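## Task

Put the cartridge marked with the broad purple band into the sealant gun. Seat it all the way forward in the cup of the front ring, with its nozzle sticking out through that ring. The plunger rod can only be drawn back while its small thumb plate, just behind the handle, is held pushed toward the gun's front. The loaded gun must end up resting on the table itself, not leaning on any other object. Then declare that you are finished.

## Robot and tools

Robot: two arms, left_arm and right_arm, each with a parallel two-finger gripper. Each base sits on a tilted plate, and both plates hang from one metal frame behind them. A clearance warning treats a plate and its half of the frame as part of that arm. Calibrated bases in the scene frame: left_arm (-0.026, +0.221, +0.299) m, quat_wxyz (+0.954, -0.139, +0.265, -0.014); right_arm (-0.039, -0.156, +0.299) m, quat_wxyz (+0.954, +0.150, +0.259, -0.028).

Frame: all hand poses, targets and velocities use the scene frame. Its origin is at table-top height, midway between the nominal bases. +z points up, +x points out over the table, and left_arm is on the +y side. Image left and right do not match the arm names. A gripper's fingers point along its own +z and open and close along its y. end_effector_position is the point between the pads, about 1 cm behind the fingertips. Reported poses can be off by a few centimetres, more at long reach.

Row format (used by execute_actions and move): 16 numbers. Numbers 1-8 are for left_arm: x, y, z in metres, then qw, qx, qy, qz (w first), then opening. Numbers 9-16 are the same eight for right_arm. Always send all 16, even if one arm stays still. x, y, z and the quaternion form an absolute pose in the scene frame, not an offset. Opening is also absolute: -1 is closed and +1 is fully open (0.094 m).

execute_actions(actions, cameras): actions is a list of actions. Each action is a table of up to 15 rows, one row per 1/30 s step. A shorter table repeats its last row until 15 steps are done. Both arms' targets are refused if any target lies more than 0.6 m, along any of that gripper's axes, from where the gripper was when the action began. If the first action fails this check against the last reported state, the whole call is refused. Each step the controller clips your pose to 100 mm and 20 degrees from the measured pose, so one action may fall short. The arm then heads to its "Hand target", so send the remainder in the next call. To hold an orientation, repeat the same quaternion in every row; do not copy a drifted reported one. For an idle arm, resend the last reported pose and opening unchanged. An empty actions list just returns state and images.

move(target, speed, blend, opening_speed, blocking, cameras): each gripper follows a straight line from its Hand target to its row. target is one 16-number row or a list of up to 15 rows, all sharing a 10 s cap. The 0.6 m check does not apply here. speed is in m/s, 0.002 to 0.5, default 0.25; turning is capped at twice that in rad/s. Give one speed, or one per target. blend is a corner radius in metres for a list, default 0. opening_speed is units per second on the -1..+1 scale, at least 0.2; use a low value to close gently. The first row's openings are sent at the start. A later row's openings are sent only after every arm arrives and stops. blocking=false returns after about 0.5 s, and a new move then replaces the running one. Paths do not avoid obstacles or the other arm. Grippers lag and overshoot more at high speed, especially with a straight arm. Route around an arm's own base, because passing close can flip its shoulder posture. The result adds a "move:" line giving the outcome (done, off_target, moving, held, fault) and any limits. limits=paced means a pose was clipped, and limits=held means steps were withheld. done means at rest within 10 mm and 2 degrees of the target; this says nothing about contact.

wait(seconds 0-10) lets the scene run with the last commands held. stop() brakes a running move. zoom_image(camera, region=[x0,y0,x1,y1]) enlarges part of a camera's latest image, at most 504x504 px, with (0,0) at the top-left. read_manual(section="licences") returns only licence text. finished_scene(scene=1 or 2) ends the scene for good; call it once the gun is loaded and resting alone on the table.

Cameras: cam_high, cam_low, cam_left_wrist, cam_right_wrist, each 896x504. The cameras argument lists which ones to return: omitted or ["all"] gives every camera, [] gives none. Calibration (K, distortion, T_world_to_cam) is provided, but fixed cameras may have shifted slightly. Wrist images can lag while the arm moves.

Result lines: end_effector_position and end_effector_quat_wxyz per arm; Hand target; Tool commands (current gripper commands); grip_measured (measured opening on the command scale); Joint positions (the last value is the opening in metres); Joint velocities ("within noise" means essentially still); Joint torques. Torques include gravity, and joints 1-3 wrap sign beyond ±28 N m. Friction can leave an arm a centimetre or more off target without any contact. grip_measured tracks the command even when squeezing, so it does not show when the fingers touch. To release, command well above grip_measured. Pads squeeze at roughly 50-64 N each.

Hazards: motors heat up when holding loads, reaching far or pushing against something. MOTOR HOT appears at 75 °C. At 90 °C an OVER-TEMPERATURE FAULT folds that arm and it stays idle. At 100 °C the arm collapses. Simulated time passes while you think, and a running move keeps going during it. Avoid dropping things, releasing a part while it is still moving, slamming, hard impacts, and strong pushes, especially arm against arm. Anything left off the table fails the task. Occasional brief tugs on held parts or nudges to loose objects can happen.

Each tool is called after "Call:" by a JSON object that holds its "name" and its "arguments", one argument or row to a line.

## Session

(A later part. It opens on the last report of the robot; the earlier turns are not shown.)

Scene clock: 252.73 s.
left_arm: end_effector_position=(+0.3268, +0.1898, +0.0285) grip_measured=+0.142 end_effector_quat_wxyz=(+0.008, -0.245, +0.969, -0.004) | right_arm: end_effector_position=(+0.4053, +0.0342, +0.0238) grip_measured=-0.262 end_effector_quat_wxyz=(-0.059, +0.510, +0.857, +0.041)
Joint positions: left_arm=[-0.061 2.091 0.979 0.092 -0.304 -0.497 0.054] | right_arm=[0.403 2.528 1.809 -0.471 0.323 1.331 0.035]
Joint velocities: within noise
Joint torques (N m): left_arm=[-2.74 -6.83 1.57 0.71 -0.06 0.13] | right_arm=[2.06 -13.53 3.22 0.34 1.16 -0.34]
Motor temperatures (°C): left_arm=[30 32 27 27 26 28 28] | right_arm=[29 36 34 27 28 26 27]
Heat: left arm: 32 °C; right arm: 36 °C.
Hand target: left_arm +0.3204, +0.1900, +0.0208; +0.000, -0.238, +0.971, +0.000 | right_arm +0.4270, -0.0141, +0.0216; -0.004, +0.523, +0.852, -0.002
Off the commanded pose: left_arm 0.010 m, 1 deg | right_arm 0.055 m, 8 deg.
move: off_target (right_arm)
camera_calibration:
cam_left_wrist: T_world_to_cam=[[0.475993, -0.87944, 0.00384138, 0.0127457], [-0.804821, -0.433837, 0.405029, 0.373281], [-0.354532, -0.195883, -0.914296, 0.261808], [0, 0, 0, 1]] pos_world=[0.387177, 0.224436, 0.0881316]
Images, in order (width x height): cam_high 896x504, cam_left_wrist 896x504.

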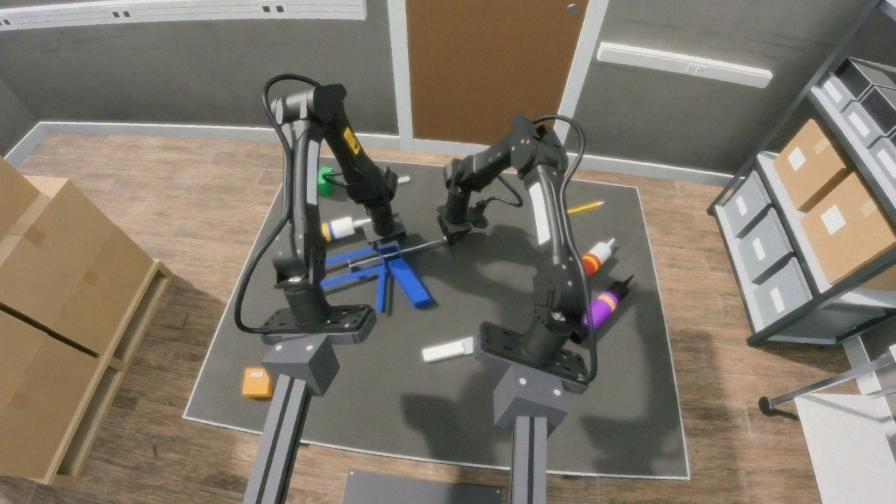

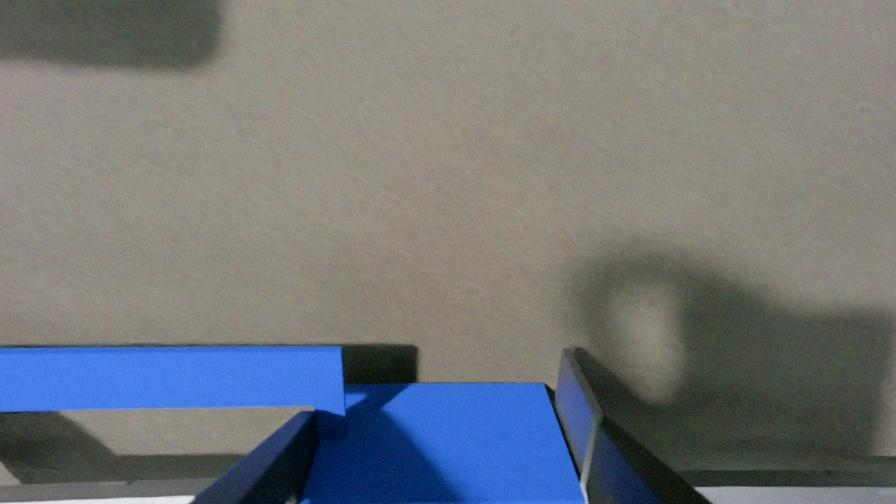

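Call:
{"name": "move", "arguments": {
  "target": [
    [0.3205,0.1900,0.0205,0,-0.2385,0.9711,0,-0.3,0.447,-0.050,0.020,0,0.5225,0.8526,0,-0.9]
  ],
  "speed": [0.07],
  "cameras": ["cam_left_wrist"]
}}

Call:
{"name": "move", "arguments": {
  "target": [
    [0.3205,0.1900,0.0205,0,-0.2385,0.9711,0,-0.3,0.467,-0.088,0.020,0,0.5225,0.8526,0,-0.9]
  ],
  "speed": [0.07],
  "cameras": ["cam_left_wrist","cam_high","cam_right_wrist"]
}}

Scene clock: 258.93 s.
left_arm: end_effector_position=(+0.3270, +0.1871, +0.0292) grip_measured=+0.142 end_effector_quat_wxyz=(+0.008, -0.243, +0.970, -0.006) | right_arm: end_effector_position=(+0.4131, +0.0131, +0.0237) grip_measured=-0.262 end_effector_quat_wxyz=(-0.078, +0.508, +0.856, +0.055)
Joint positions: left_arm=[-0.067 2.091 0.979 0.092 -0.303 -0.497 0.054] | right_arm=[0.345 2.499 1.809 -0.492 0.254 1.275 0.035]
Joint velocities: within noise
Joint torques (N m): left_arm=[-2.25 -6.89 1.52 0.69 -0.02 0.09] | right_arm=[0.92 -13.91 5.35 0.23 1.49 -0.44]
Motor temperatures (°C): left_arm=[30 32 27 27 26 28 29] | right_arm=[29 38 33 27 29 26 27]
Heat: left arm: 32 °C; right arm: 38 °C.
Hand target: left_arm +0.3204, +0.1900, +0.0209; +0.000, -0.239, +0.971, +0.000 | right_arm +0.4435, -0.0491, +0.0234; -0.005, +0.524, +0.852, -0.001
Off the commanded pose: left_arm 0.011 m, 1 deg | right_arm 0.072 m, 11 deg.
move: off_target (left_arm, right_arm)
camera_calibration:
cam_left_wrist: T_world_to_cam=[[0.471565, -0.881798, 0.00765887, 0.0120451], [-0.807619, -0.428376, 0.405272, 0.371951], [-0.354087, -0.197298, -0.914164, 0.26209], [0, 0, 0, 1]] pos_world=[0.387518, 0.221666, 0.0887592]
Images, in order (width x height): cam_left_wrist 896x504.

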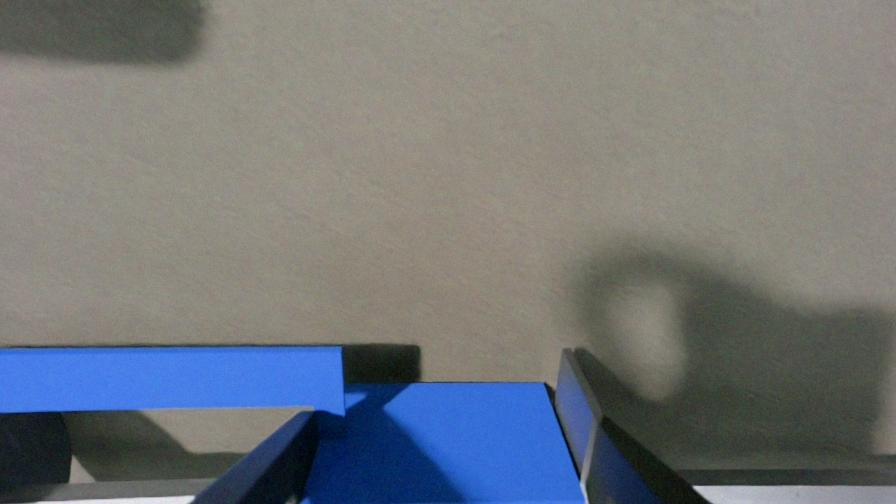

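Scene clock: 260.00 s.
left_arm: end_effector_position=(+0.3270, +0.1848, +0.0298) grip_measured=+0.142 end_effector_quat_wxyz=(+0.008, -0.241, +0.971, -0.007) | right_arm: end_effector_position=(+0.4242, -0.0107, +0.0239) grip_measured=-0.262 end_effector_quat_wxyz=(-0.102, +0.503, +0.856, +0.067)
Joint positions: left_arm=[-0.073 2.091 0.979 0.091 -0.304 -0.498 0.054] | right_arm=[0.28 2.491 1.865 -0.564 0.18 1.21 0.035]
Joint velocities: within noise
Joint torques (N m): left_arm=[-1.74 -6.83 1.47 0.7 -0.04 0.13] | right_arm=[-0.1 -14.9 6.27 0.28 1.88 -0.44]
Motor temperatures (°C): left_arm=[30 32 27 27 26 28 29] | right_arm=[29 39 33 27 29 26 28]
Heat: left arm: 32 °C; right arm: 39 °C.
Hand target: left_arm +0.3203, +0.1900, +0.0209; +0.000, -0.239, +0.971, +0.000 | right_arm +0.4616, -0.0871, +0.0260; -0.008, +0.526, +0.851, -0.001
Off the commanded pose: left_arm 0.012 m, 1 deg | right_arm 0.088 m, 14 deg.
move: off_target (left_arm, right_arm)
camera_calibration:
cam_left_wrist: T_world_to_cam=[[0.468464, -0.883429, 0.00974637, 0.0112821], [-0.809268, -0.42466, 0.405893, 0.370515], [-0.354439, -0.198034, -0.913868, 0.262424], [0, 0, 0, 1]] pos_world=[0.387574, 0.219279, 0.0893213]
cam_right_wrist: T_world_to_cam=[[-0.877501, -0.479511, -0.00787137, 0.367188], [-0.37528, 0.676355, 0.633805, 0.189253], [-0.298592, 0.559118, -0.773453, 0.238357], [0, 0, 0, 1]] pos_world=[0.464402, -0.0852016, 0.0672987]
Images, in order (width x height): cam_high 896x504, cam_left_wrist 896x504, cam_right_wrist 896x504.

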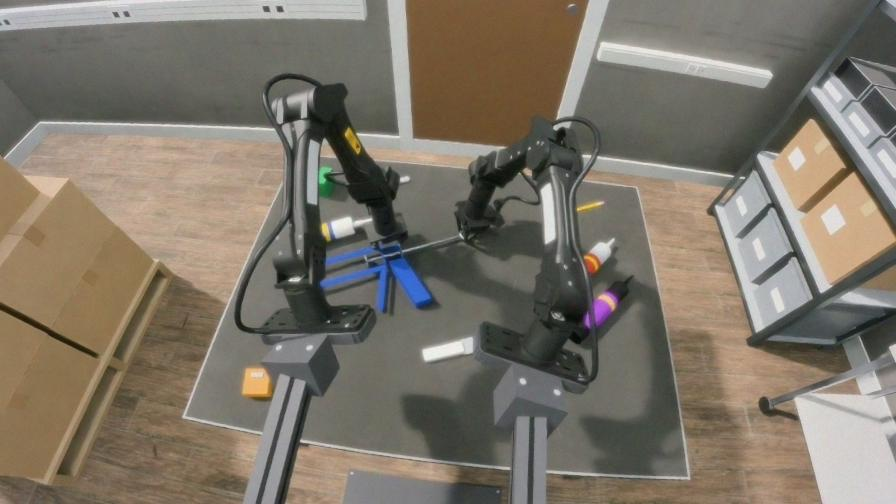

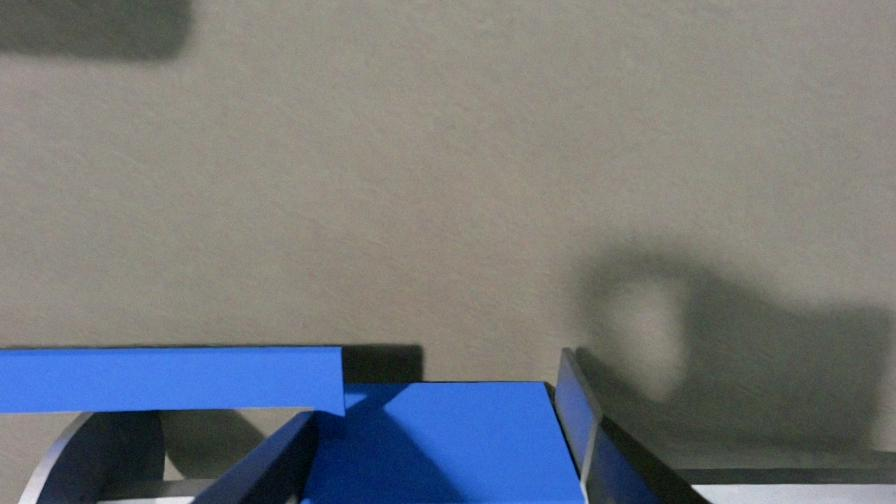

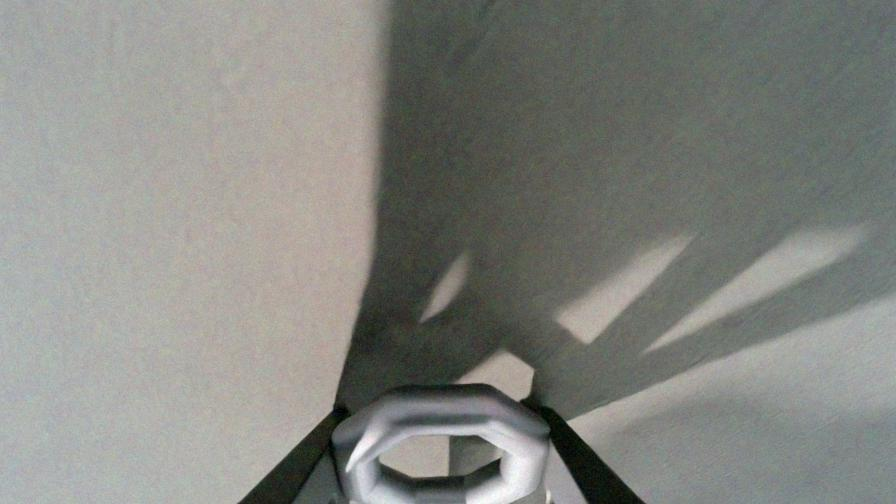

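Call:
{"name": "move", "arguments": {
  "target": [
    [0.3205,0.1900,0.0205,0,-0.2385,0.9711,0,-0.3,0.473,-0.100,0.020,-0.05,0.518,0.852,0.03,-0.9]
  ],
  "speed": [0.06],
  "cameras": ["cam_left_wrist"]
}}

Scene clock: 269.03 s.
left_arm: end_effector_position=(+0.3293, +0.1801, +0.0311) grip_measured=+0.142 end_effector_quat_wxyz=(+0.010, -0.237, +0.971, -0.011) | right_arm: end_effector_position=(+0.4386, -0.0427, +0.0286) grip_measured=-0.262 end_effector_quat_wxyz=(-0.130, +0.503, +0.851, +0.080)
Joint positions: left_arm=[-0.083 2.091 0.984 0.089 -0.301 -0.498 0.054] | right_arm=[0.202 2.49 1.963 -0.683 0.096 1.147 0.035]
Joint velocities: within noise
Joint torques (N m): left_arm=[-1.13 -7.01 1.13 0.75 -0.07 0.12] | right_arm=[0.94 -13.12 7.83 0.29 1.35 -0.33]
Motor temperatures (°C): left_arm=[30 32 27 27 26 28 29] | right_arm=[29 40 34 27 30 26 28]
Heat: left arm: 32 °C; right arm: 40 °C.
Hand target: left_arm +0.3202, +0.1898, +0.0212; +0.000, -0.239, +0.971, +0.000 | right_arm +0.4692, -0.1004, +0.0251; -0.054, +0.521, +0.851, +0.030
Off the commanded pose: left_arm 0.017 m, 2 deg | right_arm 0.067 m, 11 deg.
move: off_target (left_arm, right_arm)
camera_calibration:
cam_left_wrist: T_world_to_cam=[[0.461965, -0.886691, 0.0191559, 0.00847325], [-0.814507, -0.415613, 0.404777, 0.370005], [-0.35095, -0.202595, -0.914215, 0.263213], [0, 0, 0, 1]] pos_world=[0.389832, 0.214618, 0.0907012]
Images, in order (width x height): cam_left_wrist 896x504.

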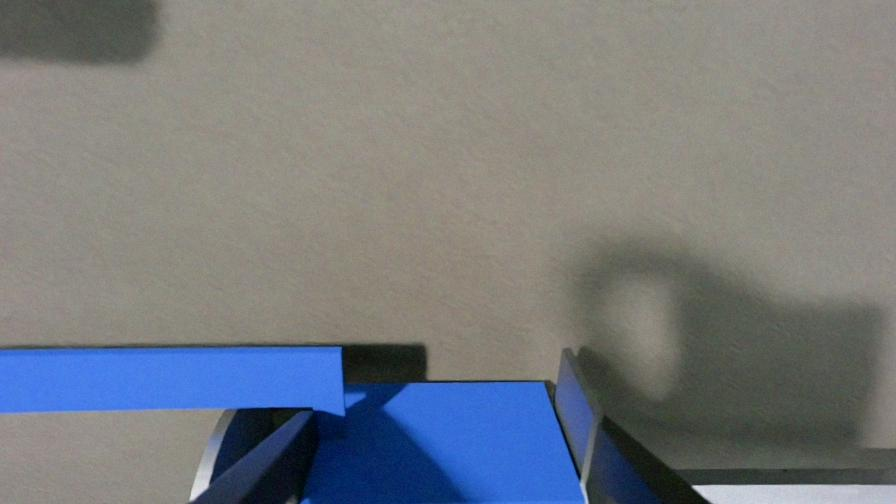

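Call:
{"name": "move", "arguments": {
  "target": [
    [0.3205,0.1900,0.0205,0,-0.2385,0.9711,0,-0.3,0.434,-0.035,0.026,-0.11,0.508,0.851,0.07,-0.9]
  ],
  "speed": [0.1],
  "cameras": []
}}

Call:
{"name": "move", "arguments": {
  "target": [
    [0.3205,0.1900,0.0205,0,-0.2385,0.9711,0,-0.3,0.434,-0.035,0.026,-0.11,0.508,0.851,0.07,0.2],
    [0.3205,0.1900,0.0205,0,-0.2385,0.9711,0,-0.3,0.434,-0.035,0.09,-0.11,0.508,0.851,0.07,0.2]
  ],
  "speed": [0.1],
  "cameras": ["cam_right_wrist","cam_left_wrist"]
}}

Scene clock: 278.43 s.
left_arm: end_effector_position=(+0.3287, +0.1814, +0.0311) grip_measured=+0.142 end_effector_quat_wxyz=(+0.009, -0.237, +0.971, -0.007) | right_arm: end_effector_position=(+0.4362, -0.0405, +0.0242) grip_measured=-0.262 end_effector_quat_wxyz=(-0.116, +0.509, +0.849, +0.074)
Joint positions: left_arm=[-0.083 2.091 0.984 0.086 -0.309 -0.498 0.054] | right_arm=[0.212 2.485 1.923 -0.632 0.125 1.167 0.035]
Joint velocities: within noise
Joint torques (N m): left_arm=[-1.07 -6.97 1.13 0.76 0.02 0.11] | right_arm=[6.41 -12.44 1.8 0.15 0.01 0.12]
Motor temperatures (°C): left_arm=[30 33 27 27 26 28 29] | right_arm=[29 43 34 27 30 26 28]
Heat: left arm: 33 °C; right arm: 43 °C.
Hand target: left_arm +0.3202, +0.1898, +0.0212; +0.000, -0.239, +0.971, +0.000 | right_arm +0.4340, -0.0350, +0.0260; -0.110, +0.508, +0.851, +0.070
Off the commanded pose: left_arm 0.016 m, 1 deg | right_arm 0.006 m, 1 deg.
move: off_target (left_arm)
No camera images: "cameras" was empty.

speed must be one number or one for each of the 2 targets, got a list of 1; nothing of the call was run

Call:
{"name": "move", "arguments": {
  "target": [
    [0.329,0.181,0.022,0,-0.2385,0.9711,0,-0.3,0.434,-0.035,0.026,-0.11,0.508,0.851,0.07,0.2],
    [0.329,0.181,0.022,0,-0.2385,0.9711,0,-0.3,0.434,-0.035,0.09,-0.11,0.508,0.851,0.07,0.2]
  ],
  "speed": 0.1,
  "cameras": ["cam_right_wrist","cam_left_wrist"]
}}

Scene clock: 285.00 s.
left_arm: end_effector_position=(+0.3300, +0.1813, +0.0316) grip_measured=+0.142 end_effector_quat_wxyz=(+0.000, -0.239, +0.971, -0.005) | right_arm: end_effector_position=(+0.4357, -0.0385, +0.0787) grip_measured=+0.198 end_effector_quat_wxyz=(-0.112, +0.513, +0.848, +0.072)
Joint positions: left_arm=[-0.084 2.094 1.01 0.042 -0.309 -0.509 0.054] | right_arm=[0.262 2.329 1.82 -0.686 0.152 1.22 0.056]
Joint velocities: within noise
Joint torques (N m): left_arm=[-3.14 -6.26 2.59 0.78 -0.1 0.02] | right_arm=[6.52 -13.89 2.25 -0.06 -0.05 0.07]
Motor temperatures (°C): left_arm=[30 32 27 27 26 28 29] | right_arm=[29 43 34 27 30 26 28]
Heat: left arm: 32 °C; right arm: 43 °C.
Hand target: left_arm +0.3287, +0.1811, +0.0224; +0.000, -0.239, +0.971, +0.000 | right_arm +0.4341, -0.0350, +0.0897; -0.110, +0.508, +0.851, +0.070
Off the commanded pose: left_arm 0.010 m, 1 deg | right_arm 0.012 m, 1 deg.
move: off_target (right_arm)
camera_calibration:
cam_left_wrist: T_world_to_cam=[[0.465085, -0.885264, 0.00186884, 0.00848846], [-0.804136, -0.421579, 0.419091, 0.36808], [-0.370219, -0.196416, -0.907942, 0.269178], [0, 0, 0, 1]] pos_world=[0.391693, 0.21556, 0.0901233]
cam_right_wrist: T_world_to_cam=[[-0.888882, -0.458131, -0.00234572, 0.369757], [-0.349088, 0.67398, 0.651067, 0.164832], [-0.296693, 0.579541, -0.759017, 0.298494], [0, 0, 0, 1]] pos_world=[0.474772, -0.114686, 0.120113]
Images, in order (width x height): cam_left_wrist 896x504, cam_right_wrist 896x504.

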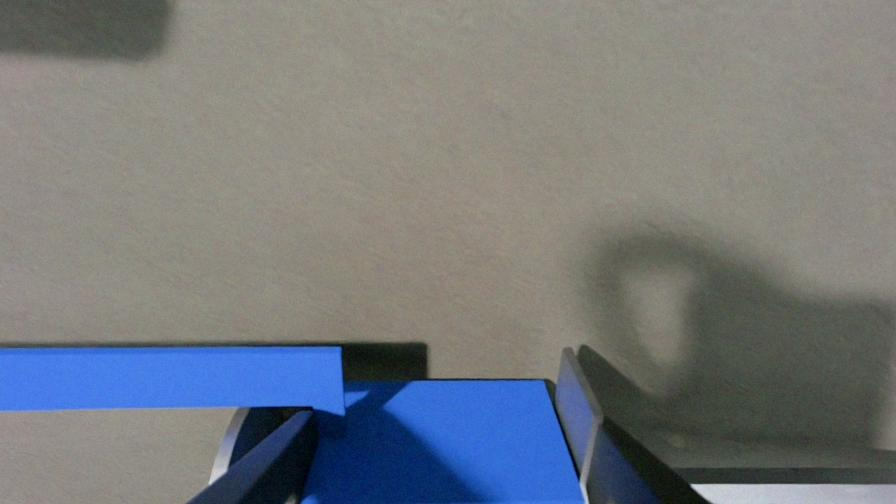

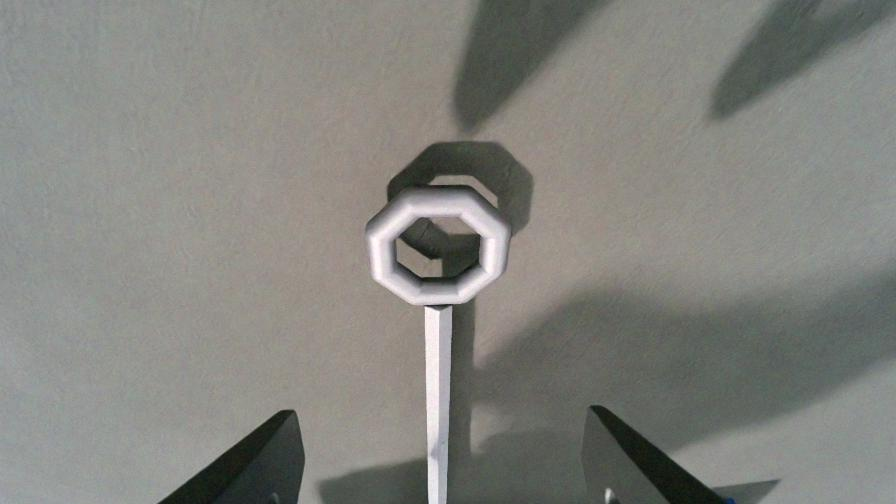

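Call:
{"name": "move", "arguments": {
  "target": [
    [0.329,0.181,0.022,0,-0.2385,0.9711,0,0.45,0.44,-0.12,0.16,0,0.5225,0.8526,0,0.5],
    [0.329,0.181,0.090,0,-0.2385,0.9711,0,1.0,0.42,-0.20,0.25,0,0.5225,0.8526,0,0.5]
  ],
  "speed": 0.2,
  "cameras": ["cam_right_wrist","cam_left_wrist"]
}}

Scene clock: 294.10 s.
left_arm: end_effector_position=(+0.3328, +0.1823, +0.0843) grip_measured=+0.998 end_effector_quat_wxyz=(+0.003, -0.241, +0.971, -0.003) | right_arm: end_effector_position=(+0.4241, -0.1985, +0.2450) grip_measured=+0.497 end_effector_quat_wxyz=(+0.003, +0.525, +0.851, +0.000)
Joint positions: left_arm=[-0.133 1.902 0.95 -0.099 -0.34 -0.556 0.094] | right_arm=[0.156 1.703 1.542 -0.902 0.357 1.111 0.07]
Joint velocities: within noise
Joint torques (N m): left_arm=[-4.25 -10.66 1.28 0.36 -0.13 -0.14] | right_arm=[2.73 -11.78 4.15 0.11 -0.06 -0.06]
Motor temperatures (°C): left_arm=[30 33 27 27 26 28 29] | right_arm=[29 42 33 27 29 26 27]
Heat: left arm: 33 °C; right arm: 42 °C.
Hand target: left_arm +0.3290, +0.1810, +0.0898; +0.000, -0.238, +0.971, +0.000 | right_arm +0.4201, -0.1999, +0.2500; +0.000, +0.523, +0.853, +0.000
Off the commanded pose: left_arm 0.007 m, 1 deg | right_arm 0.007 m, 0 deg.
move: done
camera_calibration:
cam_left_wrist: T_world_to_cam=[[0.468066, -0.883693, -0.000469175, 0.0068824], [-0.804893, -0.426547, 0.412559, 0.350345], [-0.364776, -0.192727, -0.910931, 0.316029], [0, 0, 0, 1]] pos_world=[0.394048, 0.216428, 0.143346]
cam_right_wrist: T_world_to_cam=[[-0.897386, -0.441245, 0.000991175, 0.292667], [-0.399217, 0.812864, 0.42412, 0.26469], [-0.187947, 0.380204, -0.905605, 0.464258], [0, 0, 0, 1]] pos_world=[0.45556, -0.262531, 0.307884]
Images, in order (width x height): cam_left_wrist 896x504, cam_right_wrist 896x504.

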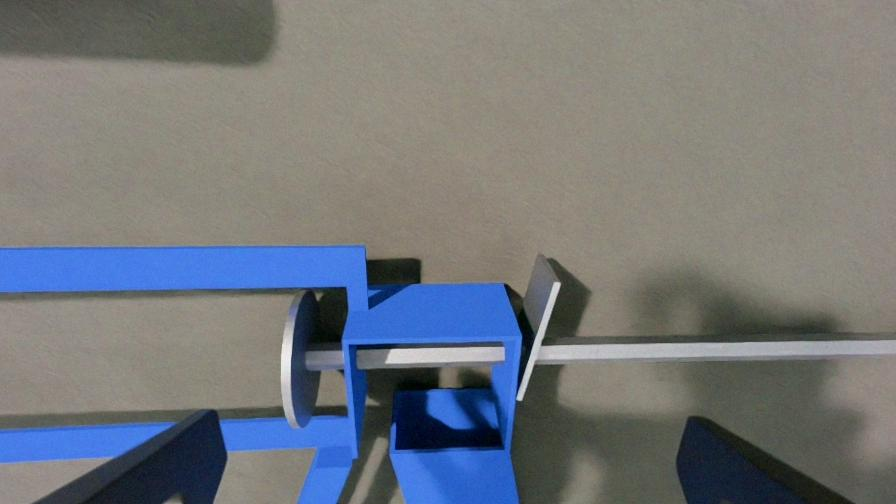

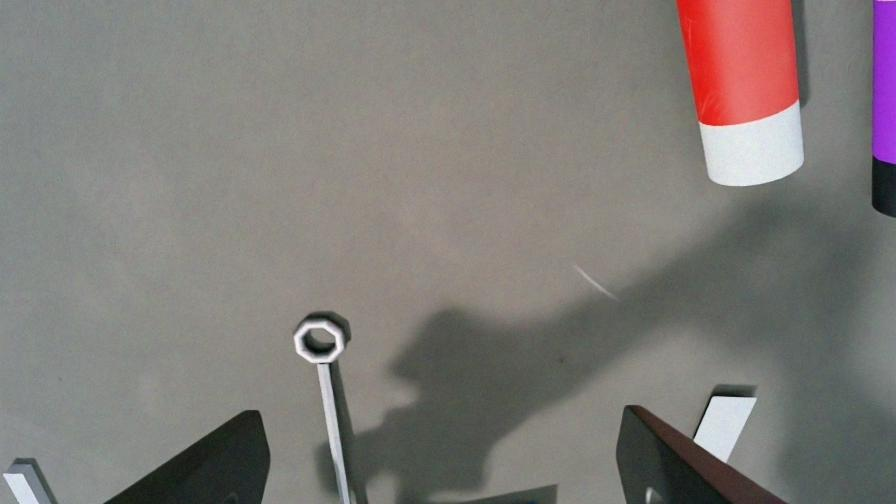

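Call:
{"name": "move", "arguments": {
  "target": [
    [0.3180,0.1915,0.045,0,-0.2504,0.9681,0,1.0,0.42,-0.20,0.25,0,0.5225,0.8526,0,0.5]
  ],
  "speed": 0.1,
  "cameras": ["cam_left_wrist"]
}}

Scene clock: 304.50 s.
left_arm: end_effector_position=(+0.3250, +0.1932, +0.0520) grip_measured=+0.998 end_effector_quat_wxyz=(+0.007, -0.256, +0.967, -0.001) | right_arm: end_effector_position=(+0.4239, -0.1984, +0.2450) grip_measured=+0.497 end_effector_quat_wxyz=(+0.002, +0.525, +0.851, +0.000)
Joint positions: left_arm=[-0.075 1.998 0.936 0.034 -0.317 -0.534 0.094] | right_arm=[0.156 1.703 1.542 -0.902 0.357 1.11 0.07]
Joint velocities: within noise
Joint torques (N m): left_arm=[-2.99 -7.04 1.01 0.73 0.02 0.08] | right_arm=[2.71 -11.7 4.12 0.13 -0.04 -0.07]
Motor temperatures (°C): left_arm=[30 33 27 27 26 28 28] | right_arm=[29 42 33 27 29 26 27]
Heat: left arm: 33 °C; right arm: 42 °C.
Hand target: left_arm +0.3178, +0.1915, +0.0453; +0.000, -0.251, +0.968, +0.000 | right_arm +0.4201, -0.1999, +0.2500; +0.000, +0.523, +0.853, +0.000
Off the commanded pose: left_arm 0.010 m, 1 deg | right_arm 0.007 m, 0 deg.
move: done
camera_calibration:
cam_left_wrist: T_world_to_cam=[[0.496434, -0.868072, -0.00234694, 0.00802642], [-0.793138, -0.454676, 0.405218, 0.364082], [-0.352825, -0.199302, -0.914217, 0.283475], [0, 0, 0, 1]] pos_world=[0.3848, 0.229004, 0.111644]
Images, in order (width x height): cam_left_wrist 896x504.

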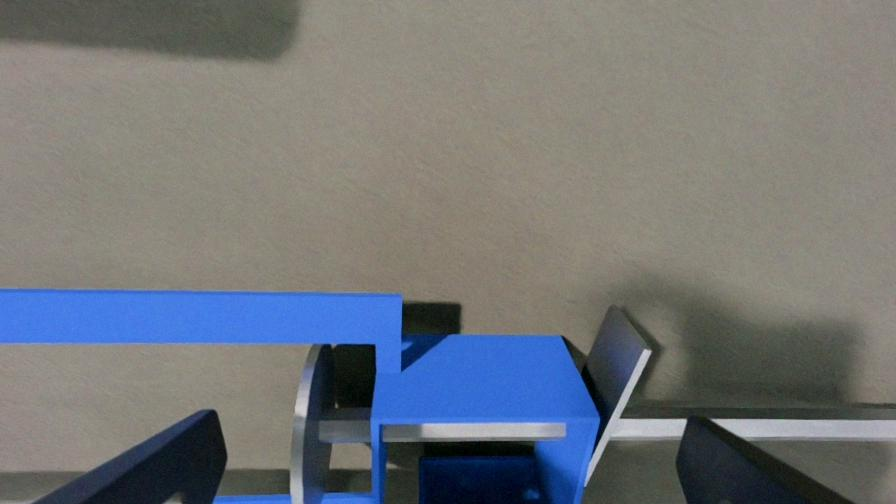

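Call:
{"name": "move", "arguments": {
  "target": [
    [0.3145,0.1885,0.033,0,-0.2504,0.9681,0,1.0,0.42,-0.20,0.25,0,0.5225,0.8526,0,0.5]
  ],
  "speed": 0.1,
  "cameras": ["cam_left_wrist"]
}}

Scene clock: 312.17 s.
left_arm: end_effector_position=(+0.3197, +0.1893, +0.0405) grip_measured=+0.998 end_effector_quat_wxyz=(+0.005, -0.255, +0.967, -0.001) | right_arm: end_effector_position=(+0.4238, -0.1984, +0.2450) grip_measured=+0.497 end_effector_quat_wxyz=(+0.002, +0.525, +0.851, -0.001)
Joint positions: left_arm=[-0.075 2.043 0.936 0.076 -0.315 -0.531 0.094] | right_arm=[0.156 1.703 1.542 -0.903 0.357 1.11 0.07]
Joint velocities: within noise
Joint torques (N m): left_arm=[-2.82 -6.71 1.24 0.75 0 0.05] | right_arm=[2.73 -11.73 4.11 0.12 -0.04 -0.07]
Motor temperatures (°C): left_arm=[30 33 27 27 26 28 28] | right_arm=[29 42 33 27 29 26 27]
Heat: left arm: 33 °C; right arm: 42 °C.
Hand target: left_arm +0.3143, +0.1885, +0.0333; +0.000, -0.250, +0.968, +0.000 | right_arm +0.4200, -0.1999, +0.2500; +0.000, +0.523, +0.853, +0.000
Off the commanded pose: left_arm 0.009 m, 1 deg | right_arm 0.006 m, 0 deg.
move: done
camera_calibration:
cam_left_wrist: T_world_to_cam=[[0.493603, -0.869684, -0.00254517, 0.00846327], [-0.793419, -0.451512, 0.408195, 0.362128], [-0.35615, -0.199467, -0.912891, 0.271347], [0, 0, 0, 1]] pos_world=[0.379782, 0.22499, 0.0999127]
Images, in order (width x height): cam_left_wrist 896x504.

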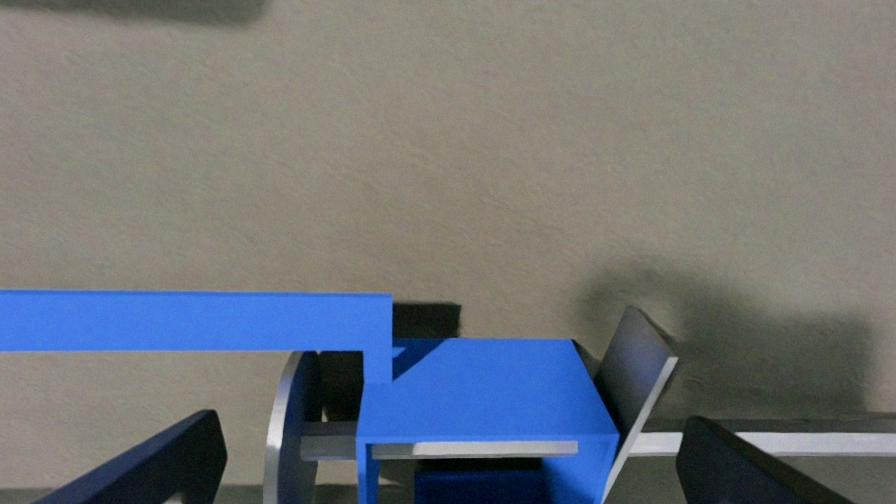

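Call:
{"name": "move", "arguments": {
  "target": [
    [0.3160,0.1855,0.0205,0,-0.2504,0.9681,0,1.0,0.42,-0.20,0.25,0,0.5225,0.8526,0,0.5]
  ],
  "speed": 0.06,
  "cameras": ["cam_left_wrist"]
}}

Scene clock: 320.10 s.
left_arm: end_effector_position=(+0.3186, +0.1863, +0.0281) grip_measured=+0.998 end_effector_quat_wxyz=(+0.003, -0.254, +0.967, +0.000) | right_arm: end_effector_position=(+0.4238, -0.1984, +0.2450) grip_measured=+0.497 end_effector_quat_wxyz=(+0.002, +0.525, +0.851, -0.001)
Joint positions: left_arm=[-0.073 2.094 0.96 0.099 -0.314 -0.529 0.094] | right_arm=[0.156 1.703 1.542 -0.903 0.357 1.11 0.07]
Joint velocities: within noise
Joint torques (N m): left_arm=[-2.88 -6.68 1.8 0.76 -0.01 0.08] | right_arm=[2.8 -11.71 4.07 0.12 -0.02 -0.04]
Motor temperatures (°C): left_arm=[30 32 27 27 26 28 28] | right_arm=[29 42 33 27 28 26 27]
Heat: left arm: 32 °C; right arm: 42 °C.
Hand target: left_arm +0.3158, +0.1855, +0.0207; +0.000, -0.250, +0.968, +0.000 | right_arm +0.4200, -0.1999, +0.2500; +0.000, +0.523, +0.853, +0.000
Off the commanded pose: left_arm 0.008 m, 0 deg | right_arm 0.006 m, 0 deg.
move: done
camera_calibration:
cam_left_wrist: T_world_to_cam=[[0.491827, -0.870676, -0.00550021, 0.00723851], [-0.792103, -0.450048, 0.412348, 0.364094], [-0.361496, -0.198447, -0.91101, 0.260455], [0, 0, 0, 1]] pos_world=[0.378994, 0.221849, 0.0871839]
Images, in order (width x height): cam_left_wrist 896x504.

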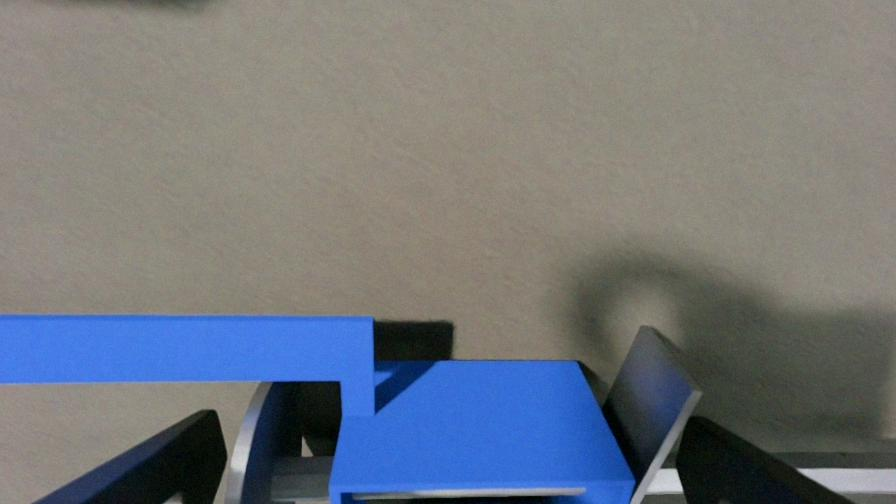

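Call:
{"name": "move", "arguments": {
  "target": [
    [0.3225,0.1885,0.0205,0,-0.2504,0.9681,0,1.0,0.42,-0.20,0.25,0,0.5225,0.8526,0,0.5]
  ],
  "speed": 0.06,
  "cameras": ["cam_left_wrist"]
}}

Scene clock: 328.63 s.
left_arm: end_effector_position=(+0.3275, +0.1885, +0.0281) grip_measured=+0.998 end_effector_quat_wxyz=(+0.010, -0.257, +0.966, -0.003) | right_arm: end_effector_position=(+0.4238, -0.1984, +0.2450) grip_measured=+0.497 end_effector_quat_wxyz=(+0.002, +0.525, +0.851, -0.001)
Joint positions: left_arm=[-0.066 2.094 0.98 0.097 -0.308 -0.525 0.094] | right_arm=[0.156 1.703 1.542 -0.903 0.357 1.11 0.07]
Joint velocities: within noise
Joint torques (N m): left_arm=[-2.76 -6.83 2.37 0.55 -0.03 0.11] | right_arm=[2.65 -11.69 4.15 0.12 -0.04 -0.04]
Motor temperatures (°C): left_arm=[30 33 27 27 26 28 28] | right_arm=[29 42 33 27 28 26 27]
Heat: left arm: 33 °C; right arm: 42 °C.
Hand target: left_arm +0.3222, +0.1884, +0.0208; +0.000, -0.250, +0.968, +0.000 | right_arm +0.4200, -0.1999, +0.2500; +0.000, +0.523, +0.853, +0.000
Off the commanded pose: left_arm 0.009 m, 1 deg | right_arm 0.006 m, 0 deg.
move: done
camera_calibration:
cam_left_wrist: T_world_to_cam=[[0.498061, -0.867132, 0.00425125, 0.00169896], [-0.795026, -0.454676, 0.4015, 0.37425], [-0.346221, -0.203351, -0.915849, 0.260178], [0, 0, 0, 1]] pos_world=[0.386771, 0.224543, 0.088015]
Images, in order (width x height): cam_left_wrist 896x504.

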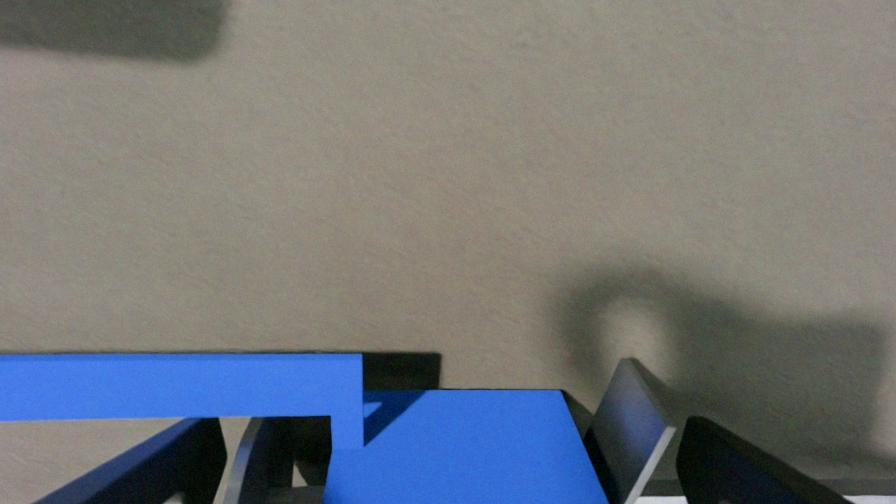

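Call:
{"name": "move", "arguments": {
  "target": [
    [0.3225,0.1885,0.0205,0,-0.2504,0.9681,0,-0.1,0.42,-0.20,0.25,0,0.5225,0.8526,0,0.5]
  ],
  "speed": 0.06,
  "opening_speed": 0.4,
  "cameras": ["cam_left_wrist"]
}}

Scene clock: 336.70 s.
left_arm: end_effector_position=(+0.3254, +0.1923, +0.0275) grip_measured=+0.160 end_effector_quat_wxyz=(+0.007, -0.254, +0.967, +0.003) | right_arm: end_effector_position=(+0.4238, -0.1984, +0.2450) grip_measured=+0.497 end_effector_quat_wxyz=(+0.002, +0.525, +0.851, -0.001)
Joint positions: left_arm=[-0.06 2.094 0.98 0.088 -0.316 -0.516 0.054] | right_arm=[0.156 1.703 1.542 -0.903 0.357 1.11 0.07]
Joint velocities: within noise
Joint torques (N m): left_arm=[-3.22 -6.79 2.33 0.61 0.04 0.02] | right_arm=[2.77 -11.73 4.19 0.14 -0.03 -0.06]
Motor temperatures (°C): left_arm=[30 33 27 27 26 28 28] | right_arm=[29 42 33 27 28 26 27]
Heat: left arm: 33 °C; right arm: 42 °C.
Hand target: left_arm +0.3222, +0.1885, +0.0207; +0.000, -0.250, +0.968, +0.000 | right_arm +0.4201, -0.1999, +0.2500; +0.000, +0.522, +0.853, +0.000
Off the commanded pose: left_arm 0.009 m, 1 deg | right_arm 0.006 m, 0 deg.
move: done
camera_calibration:
cam_left_wrist: T_world_to_cam=[[0.492829, -0.870069, -0.00992365, 0.00876092], [-0.794081, -0.454392, 0.403686, 0.374188], [-0.355744, -0.191068, -0.914844, 0.260394], [0, 0, 0, 1]] pos_world=[0.385452, 0.227404, 0.0872529]
Images, in order (width x height): cam_left_wrist 896x504.

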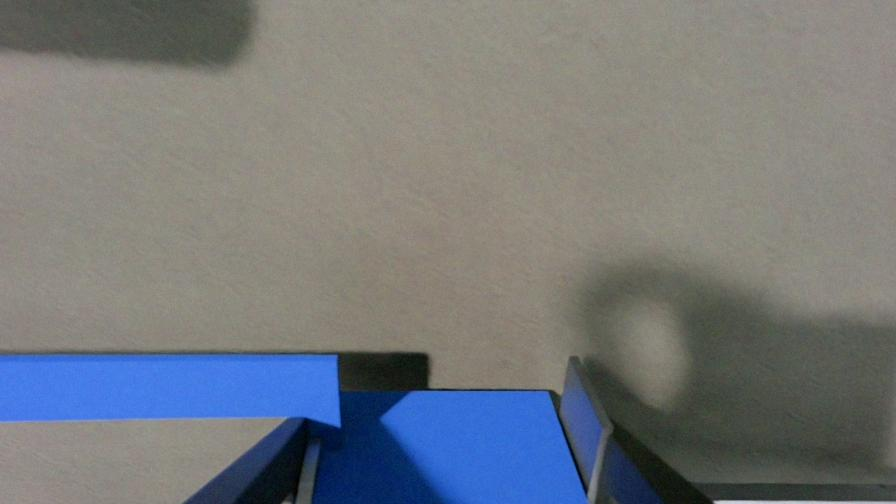

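Call:
{"name": "move", "arguments": {
  "target": [
    [0.3225,0.1885,0.0205,0,-0.2504,0.9681,0,0.6,0.42,-0.20,0.25,0,0.5225,0.8526,0,0.5],
    [0.3225,0.1885,0.10,0,-0.2504,0.9681,0,0.6,0.34,-0.28,0.22,0,0.44,0.898,0,0.5],
    [0.31,0.18,0.27,0,0.5299,0.8480,0,0.6,0.21,-0.395,0.12,0,0.3559,0.9345,0,0.5]
  ],
  "speed": 0.2
}}

Scene clock: 350.47 s.
left_arm: end_effector_position=(+0.3052, +0.1807, +0.2600) grip_measured=+0.598 end_effector_quat_wxyz=(-0.011, +0.525, +0.851, -0.001) | right_arm: end_effector_position=(+0.2160, -0.3972, +0.1254) grip_measured=+0.497 end_effector_quat_wxyz=(+0.005, +0.354, +0.935, -0.005)
Joint positions: left_arm=[-0.405 1.361 0.971 -0.798 -0.467 0.757 0.075] | right_arm=[-0.747 1.6 0.837 -0.202 -0.137 -0.035 0.07]
Joint velocities: within noise
Joint torques (N m): left_arm=[-3.71 -8.1 6.54 0.29 -0.06 0.12] | right_arm=[-1.78 -6.8 1.7 0.4 -0.13 -0.08]
Motor temperatures (°C): left_arm=[30 33 27 27 26 28 28] | right_arm=[29 41 33 27 28 26 27]
Heat: left arm: 33 °C; right arm: 41 °C.
Hand target: left_arm +0.3099, +0.1801, +0.2697; +0.000, +0.530, +0.848, +0.000 | right_arm +0.2099, -0.3948, +0.1202; +0.000, +0.356, +0.935, +0.000
Off the commanded pose: left_arm 0.011 m, 1 deg | right_arm 0.008 m, 1 deg.
move: off_target (left_arm)
camera_calibration:
cam_left_wrist: T_world_to_cam=[[-0.892883, -0.450253, 0.00567206, 0.353874], [-0.403711, 0.80604, 0.432802, -0.0954627], [-0.199442, 0.384151, -0.901471, 0.308578], [0, 0, 0, 1]] pos_world=[0.338972, 0.117739, 0.317483]
cam_right_wrist: T_world_to_cam=[[-0.668648, -0.743535, 0.00812045, -0.152032], [-0.673819, 0.6105, 0.416243, 0.373804], [-0.314449, 0.272848, -0.909217, 0.377533], [0, 0, 0, 1]] pos_world=[0.268936, -0.444257, 0.188901]

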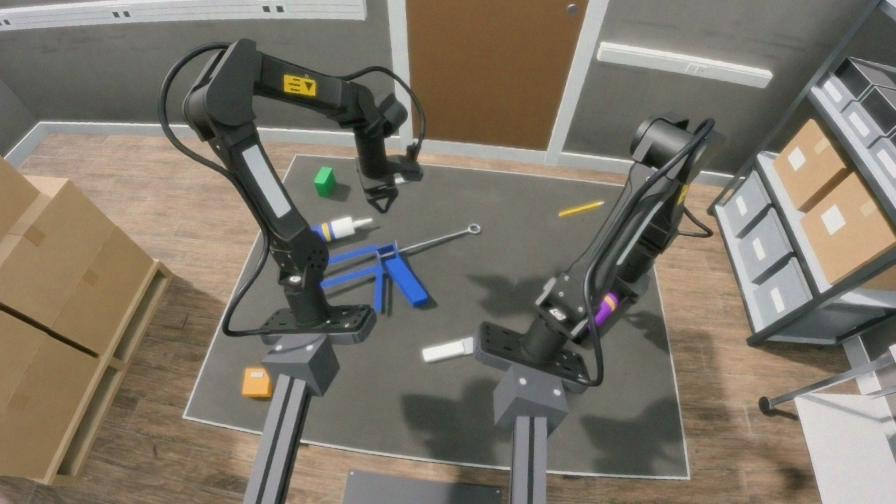

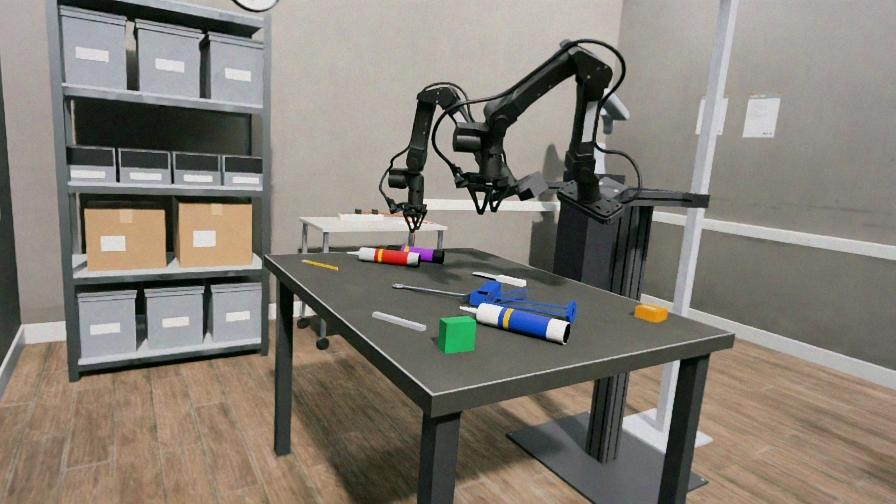

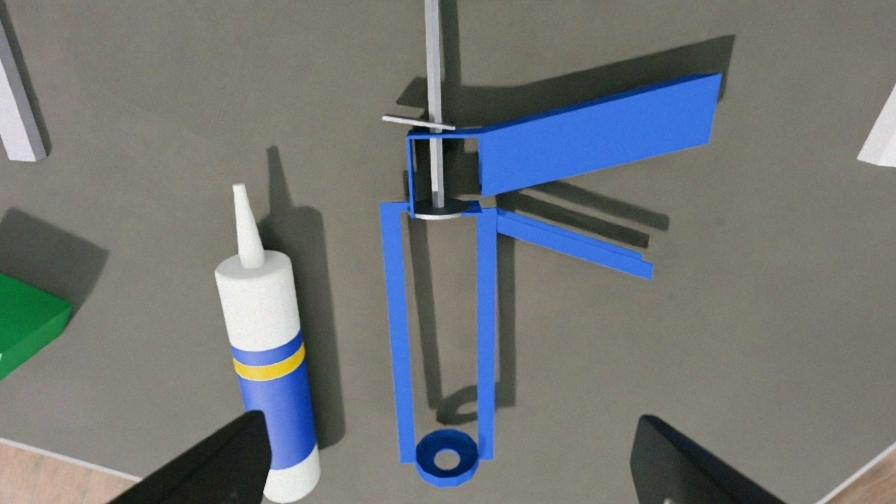

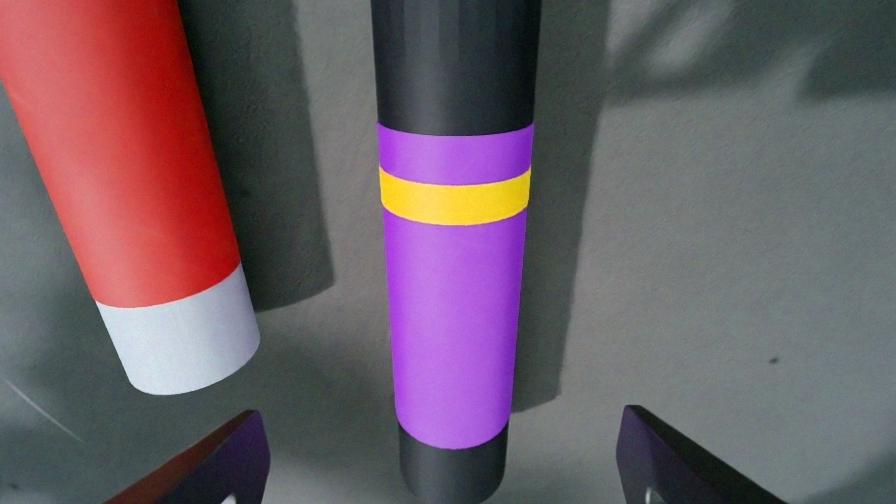

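Call:
{"name": "move", "arguments": {
  "target": [
    [0.31,0.18,0.27,0,0.5299,0.8480,0,0.6,0.2075,-0.398,0.065,0,0.3559,0.9345,0,0.4],
    [0.31,0.18,0.27,0,0.5299,0.8480,0,0.6,0.2075,-0.398,0.026,0,0.3559,0.9345,0,0.4]
  ],
  "speed": [0.15,0.06],
  "cameras": ["cam_right_wrist"]
}}

Scene clock: 378.37 s.
left_arm: end_effector_position=(+0.3049, +0.1808, +0.2600) grip_measured=+0.598 end_effector_quat_wxyz=(-0.012, +0.525, +0.851, -0.001) | right_arm: end_effector_position=(+0.2068, -0.3977, +0.0309) grip_measured=+0.403 end_effector_quat_wxyz=(+0.000, +0.355, +0.935, +0.002)
Joint positions: left_arm=[-0.405 1.361 0.971 -0.799 -0.467 0.758 0.075] | right_arm=[-0.732 1.979 0.92 0.081 -0.138 -0.023 0.066]
Joint velocities: within noise
Joint torques (N m): left_arm=[-3.6 -8.08 6.46 0.26 -0.06 0.09] | right_arm=[-0.98 -7.38 1.89 0.41 0.06 0.05]
Motor temperatures (°C): left_arm=[30 34 28 27 26 28 28] | right_arm=[29 36 33 27 28 26 26]
Heat: left arm: 34 °C; right arm: 36 °C.
Hand target: left_arm +0.3099, +0.1801, +0.2698; +0.000, +0.530, +0.848, +0.000 | right_arm +0.2074, -0.3980, +0.0261; +0.000, +0.356, +0.935, +0.000
Off the commanded pose: left_arm 0.011 m, 1 deg | right_arm 0.005 m, 0 deg.
move: off_target (left_arm)
camera_calibration:
cam_right_wrist: T_world_to_cam=[[-0.669507, -0.742805, -0.00120372, -0.157058], [-0.670984, 0.604077, 0.429966, 0.403629], [-0.318654, 0.288673, -0.902844, 0.295799], [0, 0, 0, 1]] pos_world=[0.259935, -0.445875, 0.0933249]
Images, in order (width x height): cam_right_wrist 896x504.

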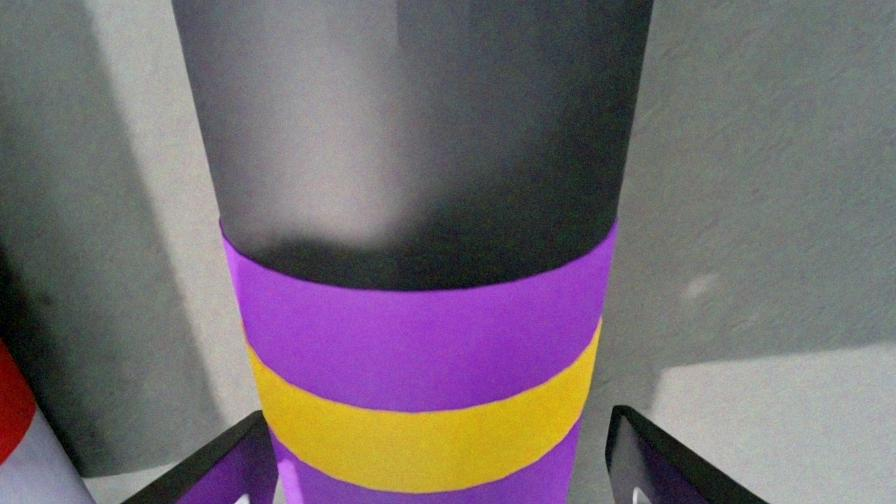

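Call:
{"name": "move", "arguments": {
  "target": [
    [0.31,0.18,0.27,0,0.5299,0.8480,0,0.6,0.2100,-0.3955,0.024,0,0.3559,0.9345,0,0.4],
    [0.31,0.18,0.27,0,0.5299,0.8480,0,0.6,0.2100,-0.3955,0.024,0,0.3559,0.9345,0,-0.3]
  ],
  "speed": [0.06,0.06],
  "opening_speed": 0.4,
  "cameras": ["cam_right_wrist"]
}}

Scene clock: 389.30 s.
left_arm: end_effector_position=(+0.3047, +0.1809, +0.2600) grip_measured=+0.598 end_effector_quat_wxyz=(-0.012, +0.526, +0.851, -0.001) | right_arm: end_effector_position=(+0.2090, -0.3943, +0.0293) grip_measured=-0.003 end_effector_quat_wxyz=(+0.000, +0.356, +0.935, +0.004)
Joint positions: left_arm=[-0.405 1.361 0.971 -0.8 -0.467 0.758 0.075] | right_arm=[-0.721 1.984 0.92 0.086 -0.134 -0.013 0.047]
Joint velocities: within noise
Joint torques (N m): left_arm=[-3.71 -8.09 6.32 0.25 -0.06 0.11] | right_arm=[-0.83 -7.31 2.09 0.39 0.08 0.06]
Motor temperatures (°C): left_arm=[30 34 28 27 26 28 28] | right_arm=[29 37 33 27 28 26 27]
Heat: left arm: 34 °C; right arm: 37 °C.
Hand target: left_arm +0.3099, +0.1801, +0.2698; +0.000, +0.530, +0.848, +0.000 | right_arm +0.2098, -0.3954, +0.0241; +0.000, +0.356, +0.935, +0.000
Off the commanded pose: left_arm 0.011 m, 1 deg | right_arm 0.006 m, 0 deg.
move: off_target (left_arm)
camera_calibration:
cam_right_wrist: T_world_to_cam=[[-0.670647, -0.741766, -0.0039561, -0.1523], [-0.670578, 0.603987, 0.430725, 0.403673], [-0.317108, 0.291518, -0.902474, 0.294829], [0, 0, 0, 1]] pos_world=[0.262047, -0.442732, 0.0916012]
Images, in order (width x height): cam_right_wrist 896x504.

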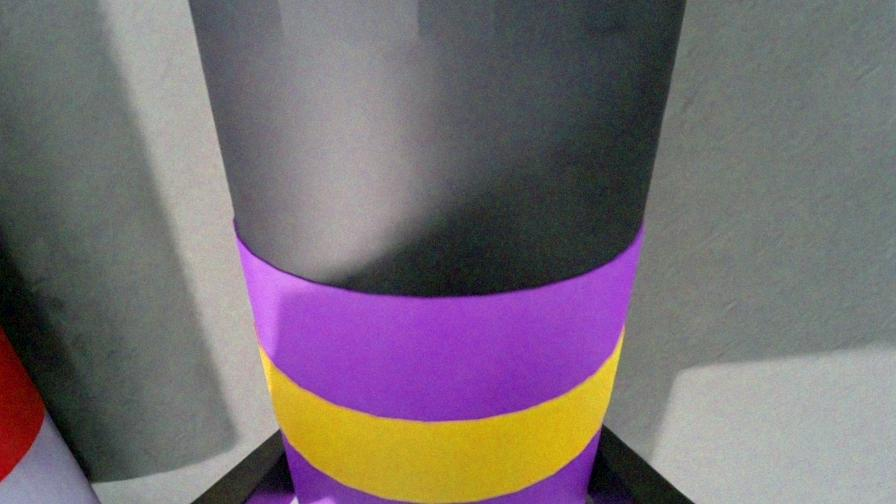

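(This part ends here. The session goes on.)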